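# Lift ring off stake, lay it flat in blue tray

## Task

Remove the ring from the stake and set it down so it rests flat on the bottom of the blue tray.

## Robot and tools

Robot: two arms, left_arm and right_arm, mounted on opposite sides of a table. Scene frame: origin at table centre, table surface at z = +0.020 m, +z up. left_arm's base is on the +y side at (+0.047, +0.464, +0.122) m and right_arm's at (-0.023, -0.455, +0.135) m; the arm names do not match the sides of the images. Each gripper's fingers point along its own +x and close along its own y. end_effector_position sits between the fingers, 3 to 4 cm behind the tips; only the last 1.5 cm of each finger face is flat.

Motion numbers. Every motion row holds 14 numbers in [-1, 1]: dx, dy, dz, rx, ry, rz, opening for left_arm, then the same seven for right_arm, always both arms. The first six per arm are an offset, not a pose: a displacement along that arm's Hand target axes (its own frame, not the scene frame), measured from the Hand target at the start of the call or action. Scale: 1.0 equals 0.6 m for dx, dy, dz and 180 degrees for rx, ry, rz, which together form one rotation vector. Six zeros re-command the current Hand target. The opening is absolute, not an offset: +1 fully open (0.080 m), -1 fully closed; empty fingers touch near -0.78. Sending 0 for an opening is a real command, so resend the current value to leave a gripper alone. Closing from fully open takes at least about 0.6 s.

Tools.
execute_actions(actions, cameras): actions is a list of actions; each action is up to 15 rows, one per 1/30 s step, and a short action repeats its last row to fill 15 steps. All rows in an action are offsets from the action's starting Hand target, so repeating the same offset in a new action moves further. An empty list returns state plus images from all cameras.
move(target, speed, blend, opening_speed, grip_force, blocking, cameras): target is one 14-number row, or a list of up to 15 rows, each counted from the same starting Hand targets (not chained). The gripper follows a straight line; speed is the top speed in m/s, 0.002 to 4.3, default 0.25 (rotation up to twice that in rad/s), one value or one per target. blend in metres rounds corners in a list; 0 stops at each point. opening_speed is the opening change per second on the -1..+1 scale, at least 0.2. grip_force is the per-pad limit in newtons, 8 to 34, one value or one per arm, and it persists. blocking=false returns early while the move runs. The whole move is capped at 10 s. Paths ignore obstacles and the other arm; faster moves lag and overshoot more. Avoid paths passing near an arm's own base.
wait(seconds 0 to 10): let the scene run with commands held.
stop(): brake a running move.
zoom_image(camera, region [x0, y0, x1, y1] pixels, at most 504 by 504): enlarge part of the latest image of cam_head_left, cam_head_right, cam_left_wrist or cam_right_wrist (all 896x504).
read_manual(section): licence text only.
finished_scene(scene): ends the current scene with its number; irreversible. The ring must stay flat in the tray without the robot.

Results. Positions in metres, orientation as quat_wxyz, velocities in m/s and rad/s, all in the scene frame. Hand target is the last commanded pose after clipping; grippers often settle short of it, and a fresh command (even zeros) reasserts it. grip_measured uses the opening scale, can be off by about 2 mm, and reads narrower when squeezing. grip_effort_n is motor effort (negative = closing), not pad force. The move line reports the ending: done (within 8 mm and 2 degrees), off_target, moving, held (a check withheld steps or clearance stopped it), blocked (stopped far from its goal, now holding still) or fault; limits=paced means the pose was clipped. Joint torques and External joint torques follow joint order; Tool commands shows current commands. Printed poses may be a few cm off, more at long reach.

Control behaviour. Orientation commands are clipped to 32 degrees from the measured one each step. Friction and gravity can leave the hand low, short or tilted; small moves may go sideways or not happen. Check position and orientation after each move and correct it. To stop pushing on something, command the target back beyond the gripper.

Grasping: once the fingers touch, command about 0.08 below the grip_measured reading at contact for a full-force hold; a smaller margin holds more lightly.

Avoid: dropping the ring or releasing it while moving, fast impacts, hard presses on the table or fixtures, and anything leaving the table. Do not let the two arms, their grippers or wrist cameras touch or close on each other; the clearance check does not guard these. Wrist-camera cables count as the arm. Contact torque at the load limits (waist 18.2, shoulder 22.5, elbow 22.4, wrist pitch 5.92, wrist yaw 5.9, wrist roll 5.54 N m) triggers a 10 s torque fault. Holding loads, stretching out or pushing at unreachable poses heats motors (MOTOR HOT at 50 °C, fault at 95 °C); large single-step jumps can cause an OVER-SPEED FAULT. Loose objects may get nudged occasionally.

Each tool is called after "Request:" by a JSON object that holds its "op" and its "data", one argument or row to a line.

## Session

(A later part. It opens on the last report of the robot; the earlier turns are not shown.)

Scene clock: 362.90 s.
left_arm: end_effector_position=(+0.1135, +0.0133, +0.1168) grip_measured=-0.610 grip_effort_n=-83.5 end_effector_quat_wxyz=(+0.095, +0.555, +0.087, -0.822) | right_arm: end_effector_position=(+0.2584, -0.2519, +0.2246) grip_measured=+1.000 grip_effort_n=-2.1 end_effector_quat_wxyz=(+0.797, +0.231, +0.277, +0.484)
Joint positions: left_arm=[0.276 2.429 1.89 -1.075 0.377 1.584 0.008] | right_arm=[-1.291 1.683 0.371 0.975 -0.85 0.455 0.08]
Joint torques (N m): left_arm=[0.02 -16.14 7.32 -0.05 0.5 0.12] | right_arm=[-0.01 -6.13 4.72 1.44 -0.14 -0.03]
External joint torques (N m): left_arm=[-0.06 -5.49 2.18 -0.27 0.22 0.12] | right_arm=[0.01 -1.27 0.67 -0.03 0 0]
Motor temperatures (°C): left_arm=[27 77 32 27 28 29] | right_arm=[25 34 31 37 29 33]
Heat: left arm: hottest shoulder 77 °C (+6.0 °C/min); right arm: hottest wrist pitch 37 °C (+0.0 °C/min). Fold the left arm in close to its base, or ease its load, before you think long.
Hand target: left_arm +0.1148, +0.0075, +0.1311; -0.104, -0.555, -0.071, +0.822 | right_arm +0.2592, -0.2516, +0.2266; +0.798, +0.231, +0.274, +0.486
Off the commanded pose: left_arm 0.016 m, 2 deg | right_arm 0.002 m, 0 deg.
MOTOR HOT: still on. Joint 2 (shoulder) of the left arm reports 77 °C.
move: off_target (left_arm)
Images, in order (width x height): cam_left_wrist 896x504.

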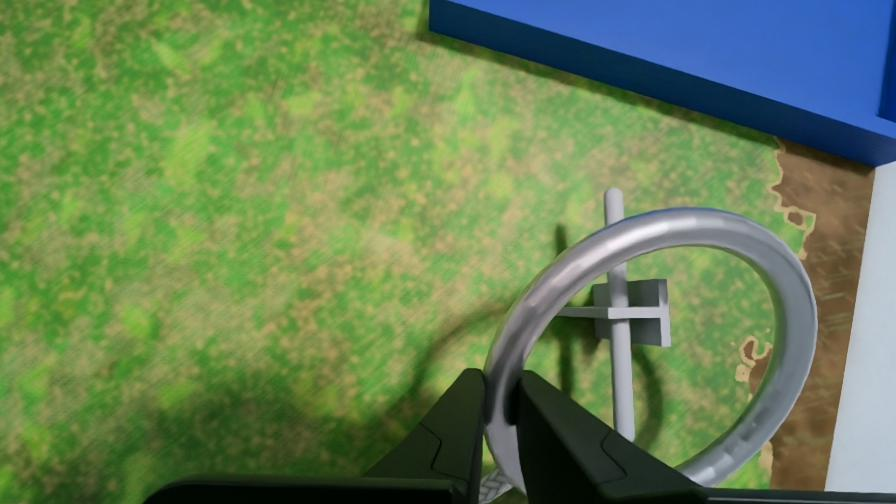

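Request:
{"op": "move", "data": {
  "target": [
    [-0.025,0.0133,0.010,0,0,0,-0.75,0,0,0,0,0,0,1],
    [-0.085,0.0133,0.035,0,0,0,-0.75,0,0,0,0,0,0,1]
  ],
  "speed": 0.08,
  "blend": [0.01,0],
  "cameras": ["cam_left_wrist"]
}}

Scene clock: 368.23 s.
left_arm: end_effector_position=(+0.1161, +0.0038, +0.1711) grip_measured=-0.610 grip_effort_n=-83.5 end_effector_quat_wxyz=(+0.094, +0.555, +0.088, -0.822) | right_arm: end_effector_position=(+0.2584, -0.2519, +0.2246) grip_measured=+1.000 grip_effort_n=-2.1 end_effector_quat_wxyz=(+0.797, +0.231, +0.277, +0.484)
Joint positions: left_arm=[0.276 2.427 2.106 -1.294 0.377 1.584 0.008] | right_arm=[-1.291 1.683 0.371 0.975 -0.85 0.455 0.08]
Joint torques (N m): left_arm=[-0.06 -16.41 7.75 -0.1 0.48 0.09] | right_arm=[-0.01 -6.14 4.72 1.45 -0.14 -0.03]
External joint torques (N m): left_arm=[0.03 -5.62 2.43 -0.3 0.2 0.08] | right_arm=[0 -1.31 0.72 -0.01 0.01 0]
Motor temperatures (°C): left_arm=[27 77 32 27 28 29] | right_arm=[25 34 31 38 29 33]
Heat: left arm: hottest shoulder 77 °C (+2.0 °C/min); right arm: hottest wrist pitch 38 °C (+1.0 °C/min). Fold the left arm in close to its base, or ease its load, before you think long.
Hand target: left_arm +0.1165, -0.0004, +0.1864; -0.104, -0.555, -0.071, +0.822 | right_arm +0.2592, -0.2516, +0.2266; +0.798, +0.231, +0.274, +0.486
Off the commanded pose: left_arm 0.016 m, 2 deg | right_arm 0.002 m, 0 deg.
MOTOR HOT: still on. Joint 2 (shoulder) of the left arm reports 77 °C.
move: off_target (left_arm); blend cut to 0.0091 m at target 1
Images, in order (width x height): cam_left_wrist 896x504.

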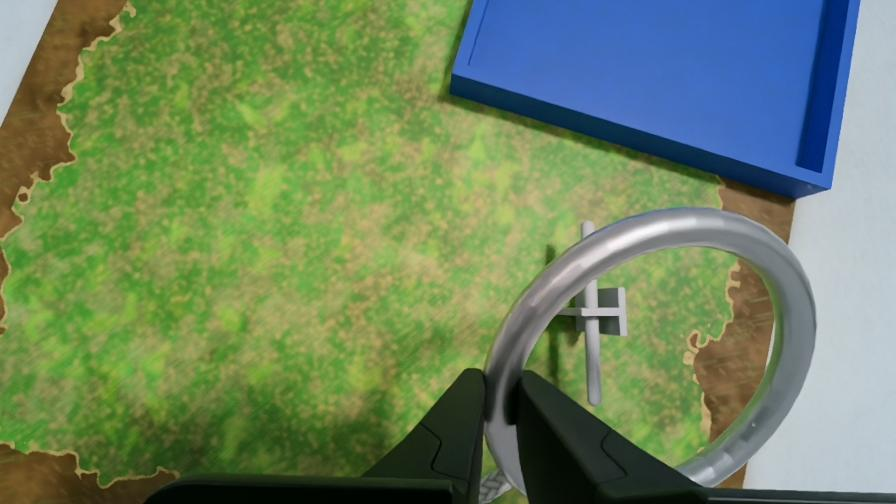

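Request:
{"op": "move", "data": {
  "target": [0.156,-0.138,0.2965,0,0.122,0,-0.75,0,0,0,0,0,0,1],
  "speed": 0.2,
  "cameras": ["cam_left_wrist","cam_head_left"]
}}

Scene clock: 379.43 s.
left_arm: end_effector_position=(-0.0971, +0.0324, +0.1658) grip_measured=-0.610 grip_effort_n=-83.5 end_effector_quat_wxyz=(+0.085, +0.701, +0.091, -0.702) | right_arm: end_effector_position=(+0.2584, -0.2519, +0.2246) grip_measured=+1.000 grip_effort_n=-1.6 end_effector_quat_wxyz=(+0.797, +0.231, +0.277, +0.484)
Joint positions: left_arm=[-0.314 2.351 1.993 -1.219 0.004 0.999 0.008] | right_arm=[-1.291 1.683 0.371 0.975 -0.85 0.455 0.08]
Joint torques (N m): left_arm=[-0.16 -11.79 7.84 0.09 -0.1 -0.17] | right_arm=[-0.02 -6.14 4.74 1.45 -0.15 -0.03]
External joint torques (N m): left_arm=[-0.17 -1.23 2.44 -0.2 -0.13 -0.17] | right_arm=[0 -1.33 0.76 -0.01 0 0]
Motor temperatures (°C): left_arm=[27 72 33 27 28 29] | right_arm=[25 34 31 38 29 33]
Heat: left arm: hottest shoulder 72 °C (-5.0 °C/min); right arm: hottest wrist pitch 38 °C (+1.0 °C/min). Fold the left arm in close to its base, or ease its load, before you think long.
Hand target: left_arm -0.0980, +0.0297, +0.1663; +0.089, +0.701, +0.090, -0.702 | right_arm +0.2592, -0.2516, +0.2266; +0.798, +0.231, +0.274, +0.486
Off the commanded pose: left_arm 0.003 m, 0 deg | right_arm 0.002 m, 0 deg.
MOTOR HOT: still on. Joint 2 (shoulder) of the left arm reports 72 °C.
move: done
Images, in order (width x height): cam_head_left 896x504, cam_left_wrist 896x504.

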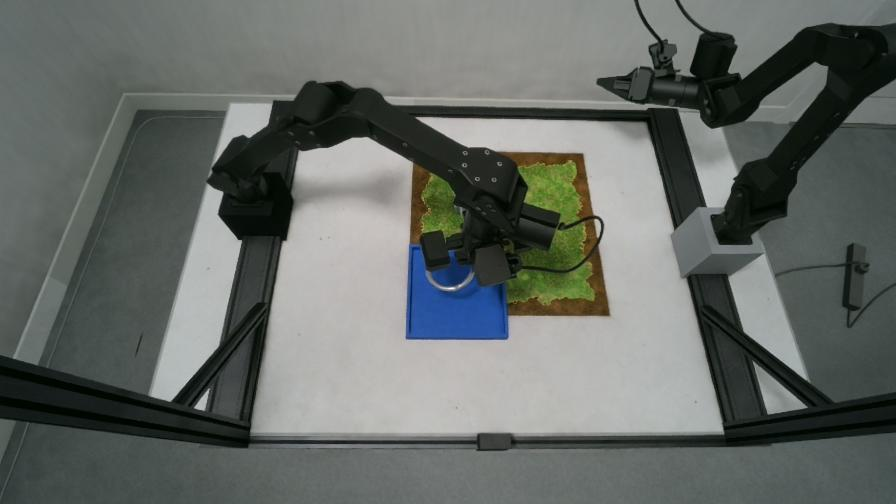

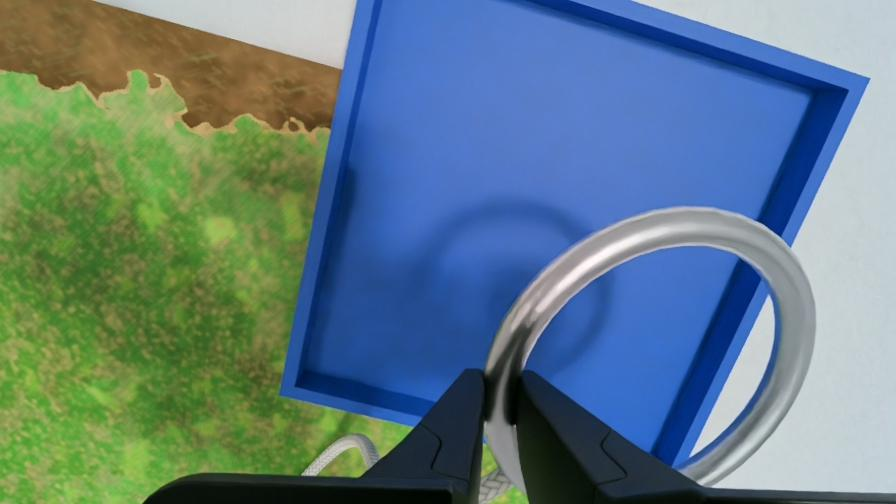

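Request:
{"op": "move", "data": {
  "target": [
    [0.03,0.0233,0.0117,0,0,0,-0.75,0,0,0,0,0,0,1],
    [0.115,0.0233,0.0117,0,0,0,-0.75,0,0,0,0,0,0,1]
  ],
  "speed": [0.12,0.1],
  "blend": [0.015,0],
  "cameras": ["cam_left_wrist"]
}}

Scene clock: 408.50 s.
left_arm: end_effector_position=(-0.1029, +0.0141, +0.0994) grip_measured=-0.610 grip_effort_n=-83.5 end_effector_quat_wxyz=(+0.089, +0.700, +0.088, -0.703) | right_arm: end_effector_position=(+0.2584, -0.2519, +0.2246) grip_measured=+1.000 grip_effort_n=-2.1 end_effector_quat_wxyz=(+0.797, +0.231, +0.277, +0.484)
Joint positions: left_arm=[-0.313 2.493 1.98 -1.054 0.004 0.999 0.008] | right_arm=[-1.291 1.683 0.371 0.975 -0.85 0.455 0.08]
Joint torques (N m): left_arm=[0.11 -12.9 5.71 0.38 -0.09 -0.06] | right_arm=[-0.01 -6.13 4.72 1.44 -0.14 -0.03]
External joint torques (N m): left_arm=[0.12 -1.79 0.42 0.07 -0.14 -0.06] | right_arm=[-0.03 -1.37 0.81 0.01 0.02 0.01]
Motor temperatures (°C): left_arm=[27 70 35 27 28 29] | right_arm=[25 34 31 38 29 33]
Heat: left arm: hottest shoulder 70 °C (-3.0 °C/min); right arm: hottest wrist pitch 38 °C (+1.0 °C/min). Fold the left arm in close to its base, or ease its load, before you think long.
Hand target: left_arm -0.1012, +0.0144, +0.0972; +0.089, +0.701, +0.090, -0.702 | right_arm +0.2592, -0.2516, +0.2266; +0.798, +0.231, +0.274, +0.486
Off the commanded pose: left_arm 0.003 m, 0 deg | right_arm 0.002 m, 0 deg.
MOTOR HOT: still on. Joint 2 (shoulder) of the left arm reports 70 °C.
move: done; blend cut to 0.0119 m at target 1
Images, in order (width x height): cam_left_wrist 896x504.

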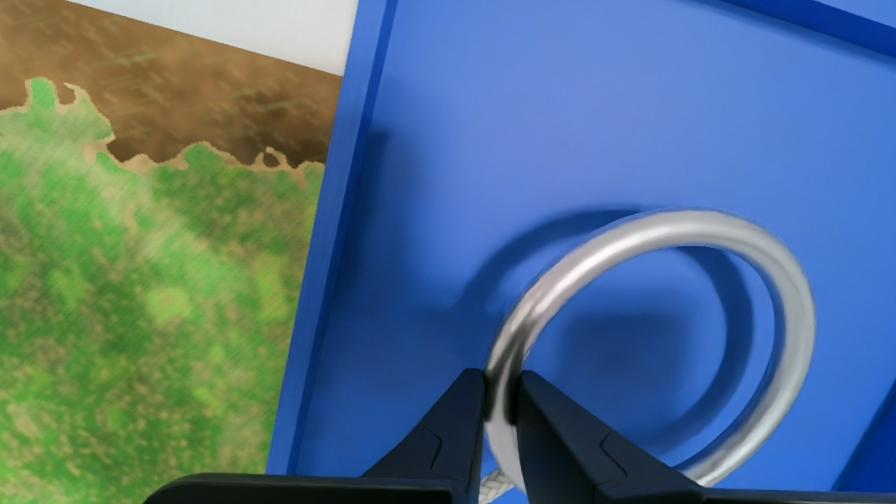

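Request:
{"op": "move", "data": {
  "target": [0.0430,0,0,0,0,0,-0.75,0,0,0,0,0,0,1],
  "speed": 0.05,
  "cameras": ["cam_left_wrist"]
}}

Scene clock: 412.77 s.
left_arm: end_effector_position=(-0.1036, +0.0120, +0.0799) grip_measured=-0.610 grip_effort_n=-83.5 end_effector_quat_wxyz=(+0.093, +0.698, +0.084, -0.705) | right_arm: end_effector_position=(+0.2584, -0.2519, +0.2246) grip_measured=+1.000 grip_effort_n=-1.6 end_effector_quat_wxyz=(+0.797, +0.231, +0.277, +0.484)
Joint positions: left_arm=[-0.313 2.518 1.947 -0.984 0.004 0.999 0.008] | right_arm=[-1.291 1.683 0.371 0.975 -0.85 0.455 0.08]
Joint torques (N m): left_arm=[0.07 -11.52 5.08 0.74 -0.09 -0.06] | right_arm=[-0.02 -6.13 4.72 1.45 -0.15 -0.03]
External joint torques (N m): left_arm=[0.09 -0.37 -0.13 0.43 -0.13 -0.06] | right_arm=[-0.02 -1.3 0.73 -0.01 0 0]
Motor temperatures (°C): left_arm=[27 69 35 27 28 29] | right_arm=[25 34 31 38 29 33]
Heat: left arm: hottest shoulder 69 °C (-5.0 °C/min); right arm: hottest wrist pitch 38 °C (+1.0 °C/min). Fold the left arm in close to its base, or ease its load, before you think long.
Hand target: left_arm -0.1012, +0.0144, +0.0714; +0.089, +0.701, +0.090, -0.702 | right_arm +0.2592, -0.2516, +0.2266; +0.798, +0.231, +0.274, +0.486
Off the commanded pose: left_arm 0.009 m, 1 deg | right_arm 0.002 m, 0 deg.
MOTOR HOT: still on. Joint 2 (shoulder) of the left arm reports 69 °C.
move: off_target (left_arm)
Images, in order (width x height): cam_left_wrist 896x504.

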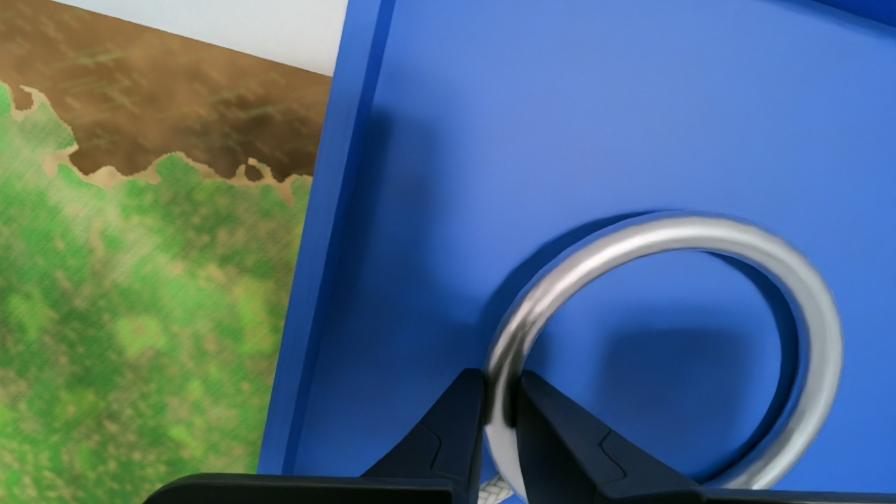

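Request:
{"op": "move", "data": {
  "target": [0.0090,0,0,0,0,0,-0.75,0,0,0,0,0,0,1],
  "speed": 0.04,
  "cameras": ["cam_left_wrist"]
}}

Scene clock: 417.57 s.
left_arm: end_effector_position=(-0.1038, +0.0114, +0.0752) grip_measured=-0.610 grip_effort_n=-83.5 end_effector_quat_wxyz=(+0.093, +0.698, +0.083, -0.706) | right_arm: end_effector_position=(+0.2584, -0.2519, +0.2246) grip_measured=+1.000 grip_effort_n=-1.6 end_effector_quat_wxyz=(+0.797, +0.231, +0.277, +0.484)
Joint positions: left_arm=[-0.313 2.526 1.942 -0.969 0.004 0.999 0.008] | right_arm=[-1.291 1.683 0.371 0.975 -0.85 0.455 0.08]
Joint torques (N m): left_arm=[0.08 -11.44 4.97 0.65 -0.08 -0.07] | right_arm=[0 -6.14 4.73 1.44 -0.15 -0.02]
External joint torques (N m): left_arm=[0.08 -0.27 -0.24 0.32 -0.13 -0.07] | right_arm=[-0.01 -1.36 0.8 0 0 0]
Motor temperatures (°C): left_arm=[27 68 34 27 28 29] | right_arm=[25 34 31 38 29 33]
Heat: left arm: hottest shoulder 68 °C (-8.1 °C/min); right arm: hottest wrist pitch 38 °C (+1.0 °C/min). Fold the left arm in close to its base, or ease its load, before you think long.
Hand target: left_arm -0.1012, +0.0144, +0.0661; +0.089, +0.701, +0.090, -0.702 | right_arm +0.2592, -0.2516, +0.2266; +0.798, +0.231, +0.274, +0.486
Off the commanded pose: left_arm 0.010 m, 1 deg | right_arm 0.002 m, 0 deg.
MOTOR HOT: still on. Joint 2 (shoulder) of the left arm reports 68 °C.
move: off_target (left_arm)
Images, in order (width x height): cam_left_wrist 896x504.

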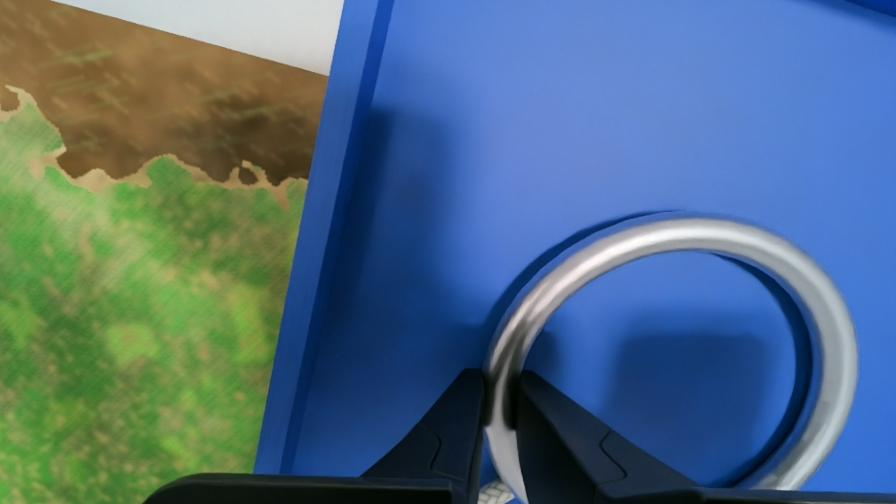

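Request:
{"op": "move", "data": {
  "target": [0.0090,0,0,0,0,0,-0.75,0,0,0,0,0,0,1],
  "speed": 0.04,
  "cameras": ["cam_left_wrist"]
}}

Scene clock: 421.30 s.
left_arm: end_effector_position=(-0.1038, +0.0113, +0.0718) grip_measured=-0.610 grip_effort_n=-83.5 end_effector_quat_wxyz=(+0.094, +0.697, +0.083, -0.706) | right_arm: end_effector_position=(+0.2584, -0.2519, +0.2246) grip_measured=+1.000 grip_effort_n=-1.6 end_effector_quat_wxyz=(+0.797, +0.231, +0.277, +0.484)
Joint positions: left_arm=[-0.313 2.53 1.936 -0.958 0.004 0.999 0.008] | right_arm=[-1.291 1.683 0.371 0.975 -0.85 0.455 0.08]
Joint torques (N m): left_arm=[0.08 -10.88 4.88 0.99 -0.09 -0.06] | right_arm=[-0.01 -6.13 4.72 1.45 -0.14 -0.03]
External joint torques (N m): left_arm=[0.09 0.3 -0.31 0.65 -0.13 -0.06] | right_arm=[-0.01 -1.34 0.77 0 0.01 0]
Motor temperatures (°C): left_arm=[27 67 34 27 28 29] | right_arm=[25 34 31 38 29 33]
Heat: left arm: hottest shoulder 67 °C (-9.1 °C/min); right arm: hottest wrist pitch 38 °C (+1.0 °C/min). Fold the left arm in close to its base, or ease its load, before you think long.
Hand target: left_arm -0.1012, +0.0144, +0.0607; +0.089, +0.701, +0.090, -0.702 | right_arm +0.2592, -0.2516, +0.2266; +0.798, +0.231, +0.274, +0.486
Off the commanded pose: left_arm 0.012 m, 1 deg | right_arm 0.002 m, 0 deg.
MOTOR HOT: still on. Joint 2 (shoulder) of the left arm reports 67 °C.
move: off_target (left_arm)
Images, in order (width x height): cam_left_wrist 896x504.

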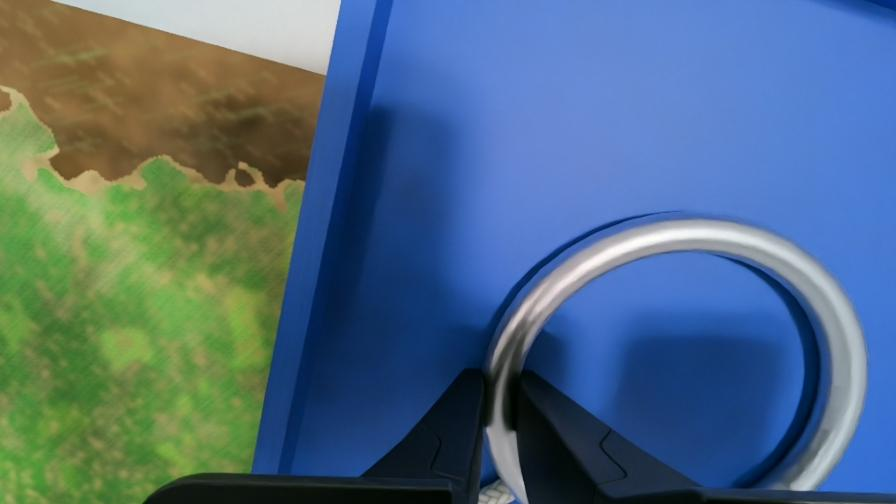

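Request:
{"op": "move", "data": {
  "target": [0.0090,0,0,0,0,0,-0.75,0,0,0,0,0,0,1],
  "speed": 0.04,
  "cameras": ["cam_left_wrist"]
}}

Request:
{"op": "zoom_image", "data": {
  "camera": "cam_left_wrist",
  "region": [440, 200, 890, 504]
}}

Scene clock: 426.03 s.
left_arm: end_effector_position=(-0.1038, +0.0112, +0.0706) grip_measured=-0.610 grip_effort_n=-83.5 end_effector_quat_wxyz=(+0.095, +0.697, +0.082, -0.706) | right_arm: end_effector_position=(+0.2584, -0.2519, +0.2246) grip_measured=+1.000 grip_effort_n=-1.6 end_effector_quat_wxyz=(+0.797, +0.231, +0.277, +0.484)
Joint positions: left_arm=[-0.313 2.53 1.931 -0.95 0.004 0.999 0.008] | right_arm=[-1.291 1.683 0.371 0.975 -0.85 0.455 0.08]
Joint torques (N m): left_arm=[0.09 -9.79 4.75 1.57 -0.08 -0.07] | right_arm=[-0.01 -6.14 4.74 1.45 -0.14 -0.03]
External joint torques (N m): left_arm=[0.14 1.45 -0.45 1.24 -0.13 -0.07] | right_arm=[-0.02 -1.37 0.8 0.01 0.01 0]
Motor temperatures (°C): left_arm=[27 67 34 28 28 29] | right_arm=[25 34 31 38 29 33]
Heat: left arm: hottest shoulder 67 °C (-10.2 °C/min); right arm: hottest wrist pitch 38 °C (+0.0 °C/min). Fold the left arm in close to its base, or ease its load, before you think long.
Hand target: left_arm -0.1012, +0.0144, +0.0553; +0.089, +0.701, +0.090, -0.702 | right_arm +0.2592, -0.2516, +0.2266; +0.798, +0.231, +0.274, +0.486
Off the commanded pose: left_arm 0.016 m, 1 deg | right_arm 0.002 m, 0 deg.
MOTOR HOT: still on. Joint 2 (shoulder) of the left arm reports 67 °C.
move: off_target (left_arm)
Images, in order (width x height): cam_left_wrist 896x504.

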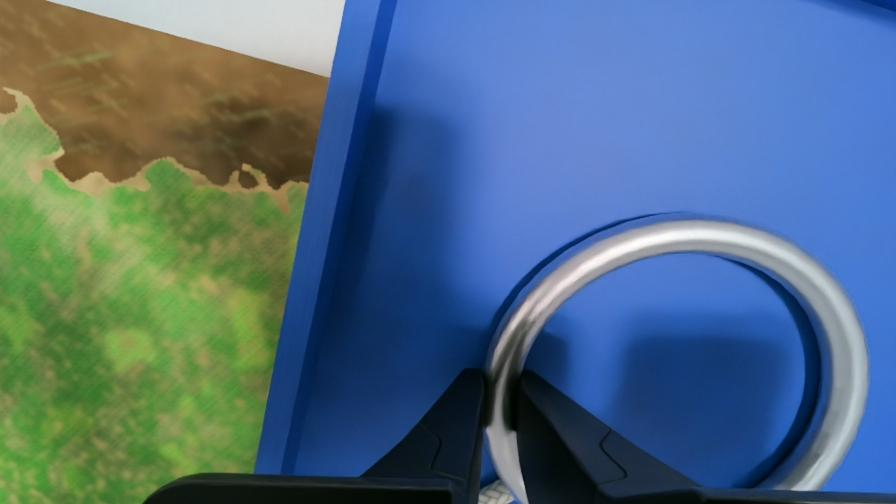

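Scaled by 1.120.

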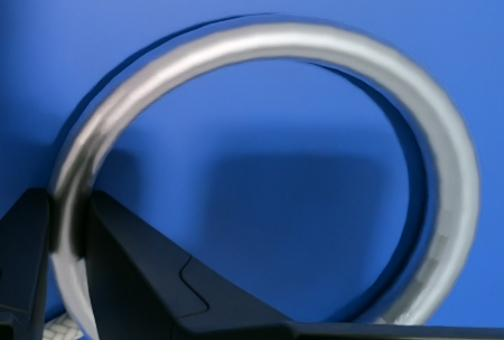

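Request:
{"op": "move", "data": {
  "target": [-0.0180,0,0,0,0,0,-0.40,0,0,0,0,0,0,1],
  "speed": 0.04,
  "opening_speed": 0.4,
  "cameras": ["cam_left_wrist"]
}}

Scene clock: 434.03 s.
left_arm: end_effector_position=(-0.1039, +0.0142, +0.0709) grip_measured=-0.405 grip_effort_n=21.6 end_effector_quat_wxyz=(+0.090, +0.699, +0.086, -0.704) | right_arm: end_effector_position=(+0.2584, -0.2519, +0.2246) grip_measured=+1.000 grip_effort_n=-1.6 end_effector_quat_wxyz=(+0.797, +0.231, +0.277, +0.484)
Joint positions: left_arm=[-0.315 2.53 1.932 -0.964 0.004 0.999 0.017] | right_arm=[-1.291 1.683 0.371 0.975 -0.85 0.455 0.08]
Joint torques (N m): left_arm=[0.19 -11.94 6.07 0.33 -0.11 -0.06] | right_arm=[-0.01 -6.15 4.74 1.44 -0.15 -0.03]
External joint torques (N m): left_arm=[0.2 -0.88 0.97 0.03 -0.16 -0.06] | right_arm=[0.01 -1.33 0.77 -0.01 0 0]
Motor temperatures (°C): left_arm=[27 65 33 29 28 29] | right_arm=[25 34 31 38 29 33]
Heat: left arm: hottest shoulder 65 °C (-8.1 °C/min); right arm: hottest wrist pitch 38 °C (+0.0 °C/min). Fold the left arm in close to its base, or ease its load, before you think long.
Hand target: left_arm -0.1013, +0.0144, +0.0661; +0.089, +0.701, +0.090, -0.702 | right_arm +0.2592, -0.2516, +0.2266; +0.798, +0.231, +0.274, +0.486
Off the commanded pose: left_arm 0.005 m, 1 deg | right_arm 0.002 m, 0 deg.
MOTOR HOT: still on. Joint 2 (shoulder) of the left arm reports 65 °C.
move: done
Images, in order (width x height): cam_left_wrist 896x504.

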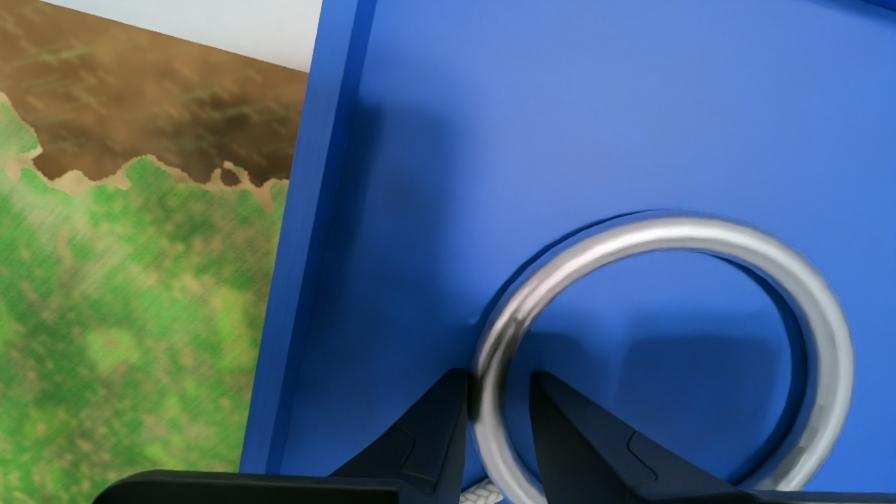

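Request:
{"op": "move", "data": {
  "target": [
    [-0.004,0.004,0,0,0,0,-0.1,0,0,0,0,0,0,1],
    [-0.17,0.004,0.004,0,0,0,-0.1,0,0,0,0,0,0,1]
  ],
  "speed": [0.04,0.1],
  "opening_speed": 0.5,
  "cameras": ["cam_left_wrist"]
}}

Scene clock: 441.37 s.
left_arm: end_effector_position=(-0.1017, +0.0149, +0.1569) grip_measured=-0.104 grip_effort_n=21.2 end_effector_quat_wxyz=(+0.079, +0.704, +0.099, -0.699) | right_arm: end_effector_position=(+0.2584, -0.2519, +0.2246) grip_measured=+1.000 grip_effort_n=-1.6 end_effector_quat_wxyz=(+0.797, +0.231, +0.277, +0.484)
Joint positions: left_arm=[-0.311 2.475 2.178 -1.303 0.005 0.999 0.03] | right_arm=[-1.291 1.683 0.371 0.975 -0.85 0.455 0.08]
Joint torques (N m): left_arm=[-0.2 -15.65 7.47 0.09 -0.13 -0.1] | right_arm=[-0.01 -6.14 4.72 1.45 -0.15 -0.03]
External joint torques (N m): left_arm=[-0.12 -4.54 2.07 -0.17 -0.18 -0.1] | right_arm=[-0.01 -1.33 0.74 -0.01 0 0]
Motor temperatures (°C): left_arm=[27 66 33 28 28 29] | right_arm=[25 34 31 38 29 33]
Heat: left arm: hottest shoulder 66 °C (-6.1 °C/min); right arm: hottest wrist pitch 38 °C (+0.0 °C/min). Fold the left arm in close to its base, or ease its load, before you think long.
Hand target: left_arm -0.1029, +0.0113, +0.1681; +0.089, +0.701, +0.090, -0.702 | right_arm +0.2592, -0.2516, +0.2266; +0.798, +0.231, +0.274, +0.486
Off the commanded pose: left_arm 0.012 m, 2 deg | right_arm 0.002 m, 0 deg.
MOTOR HOT: still on. Joint 2 (shoulder) of the left arm reports 66 °C.
move: off_target (left_arm)
Images, in order (width x height): cam_left_wrist 896x504.

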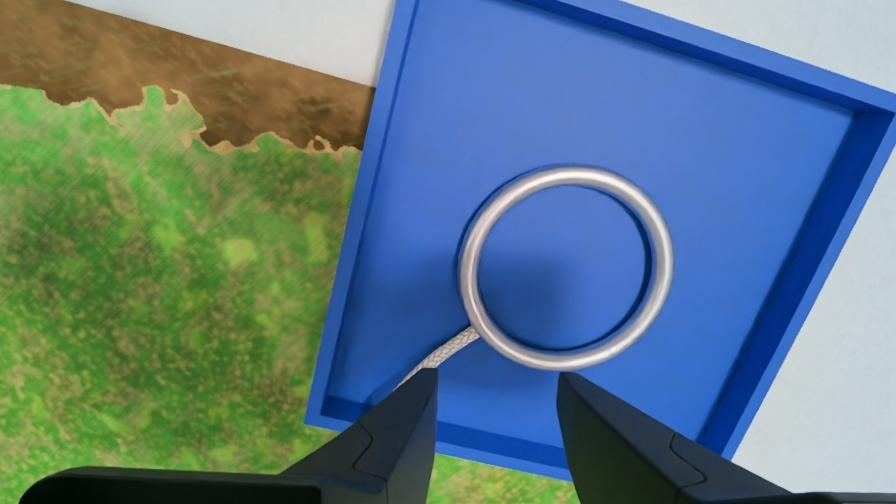

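Request:
{"op": "zoom_image", "data": {
  "camera": "cam_left_wrist",
  "region": [380, 140, 700, 400]
}}

Scaled by 1.575.

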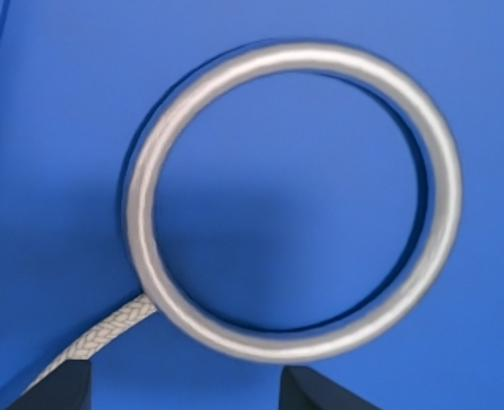

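Request:
{"op": "finished_scene", "data": {
  "scene": 3
}}

The scene is finished: the task was done.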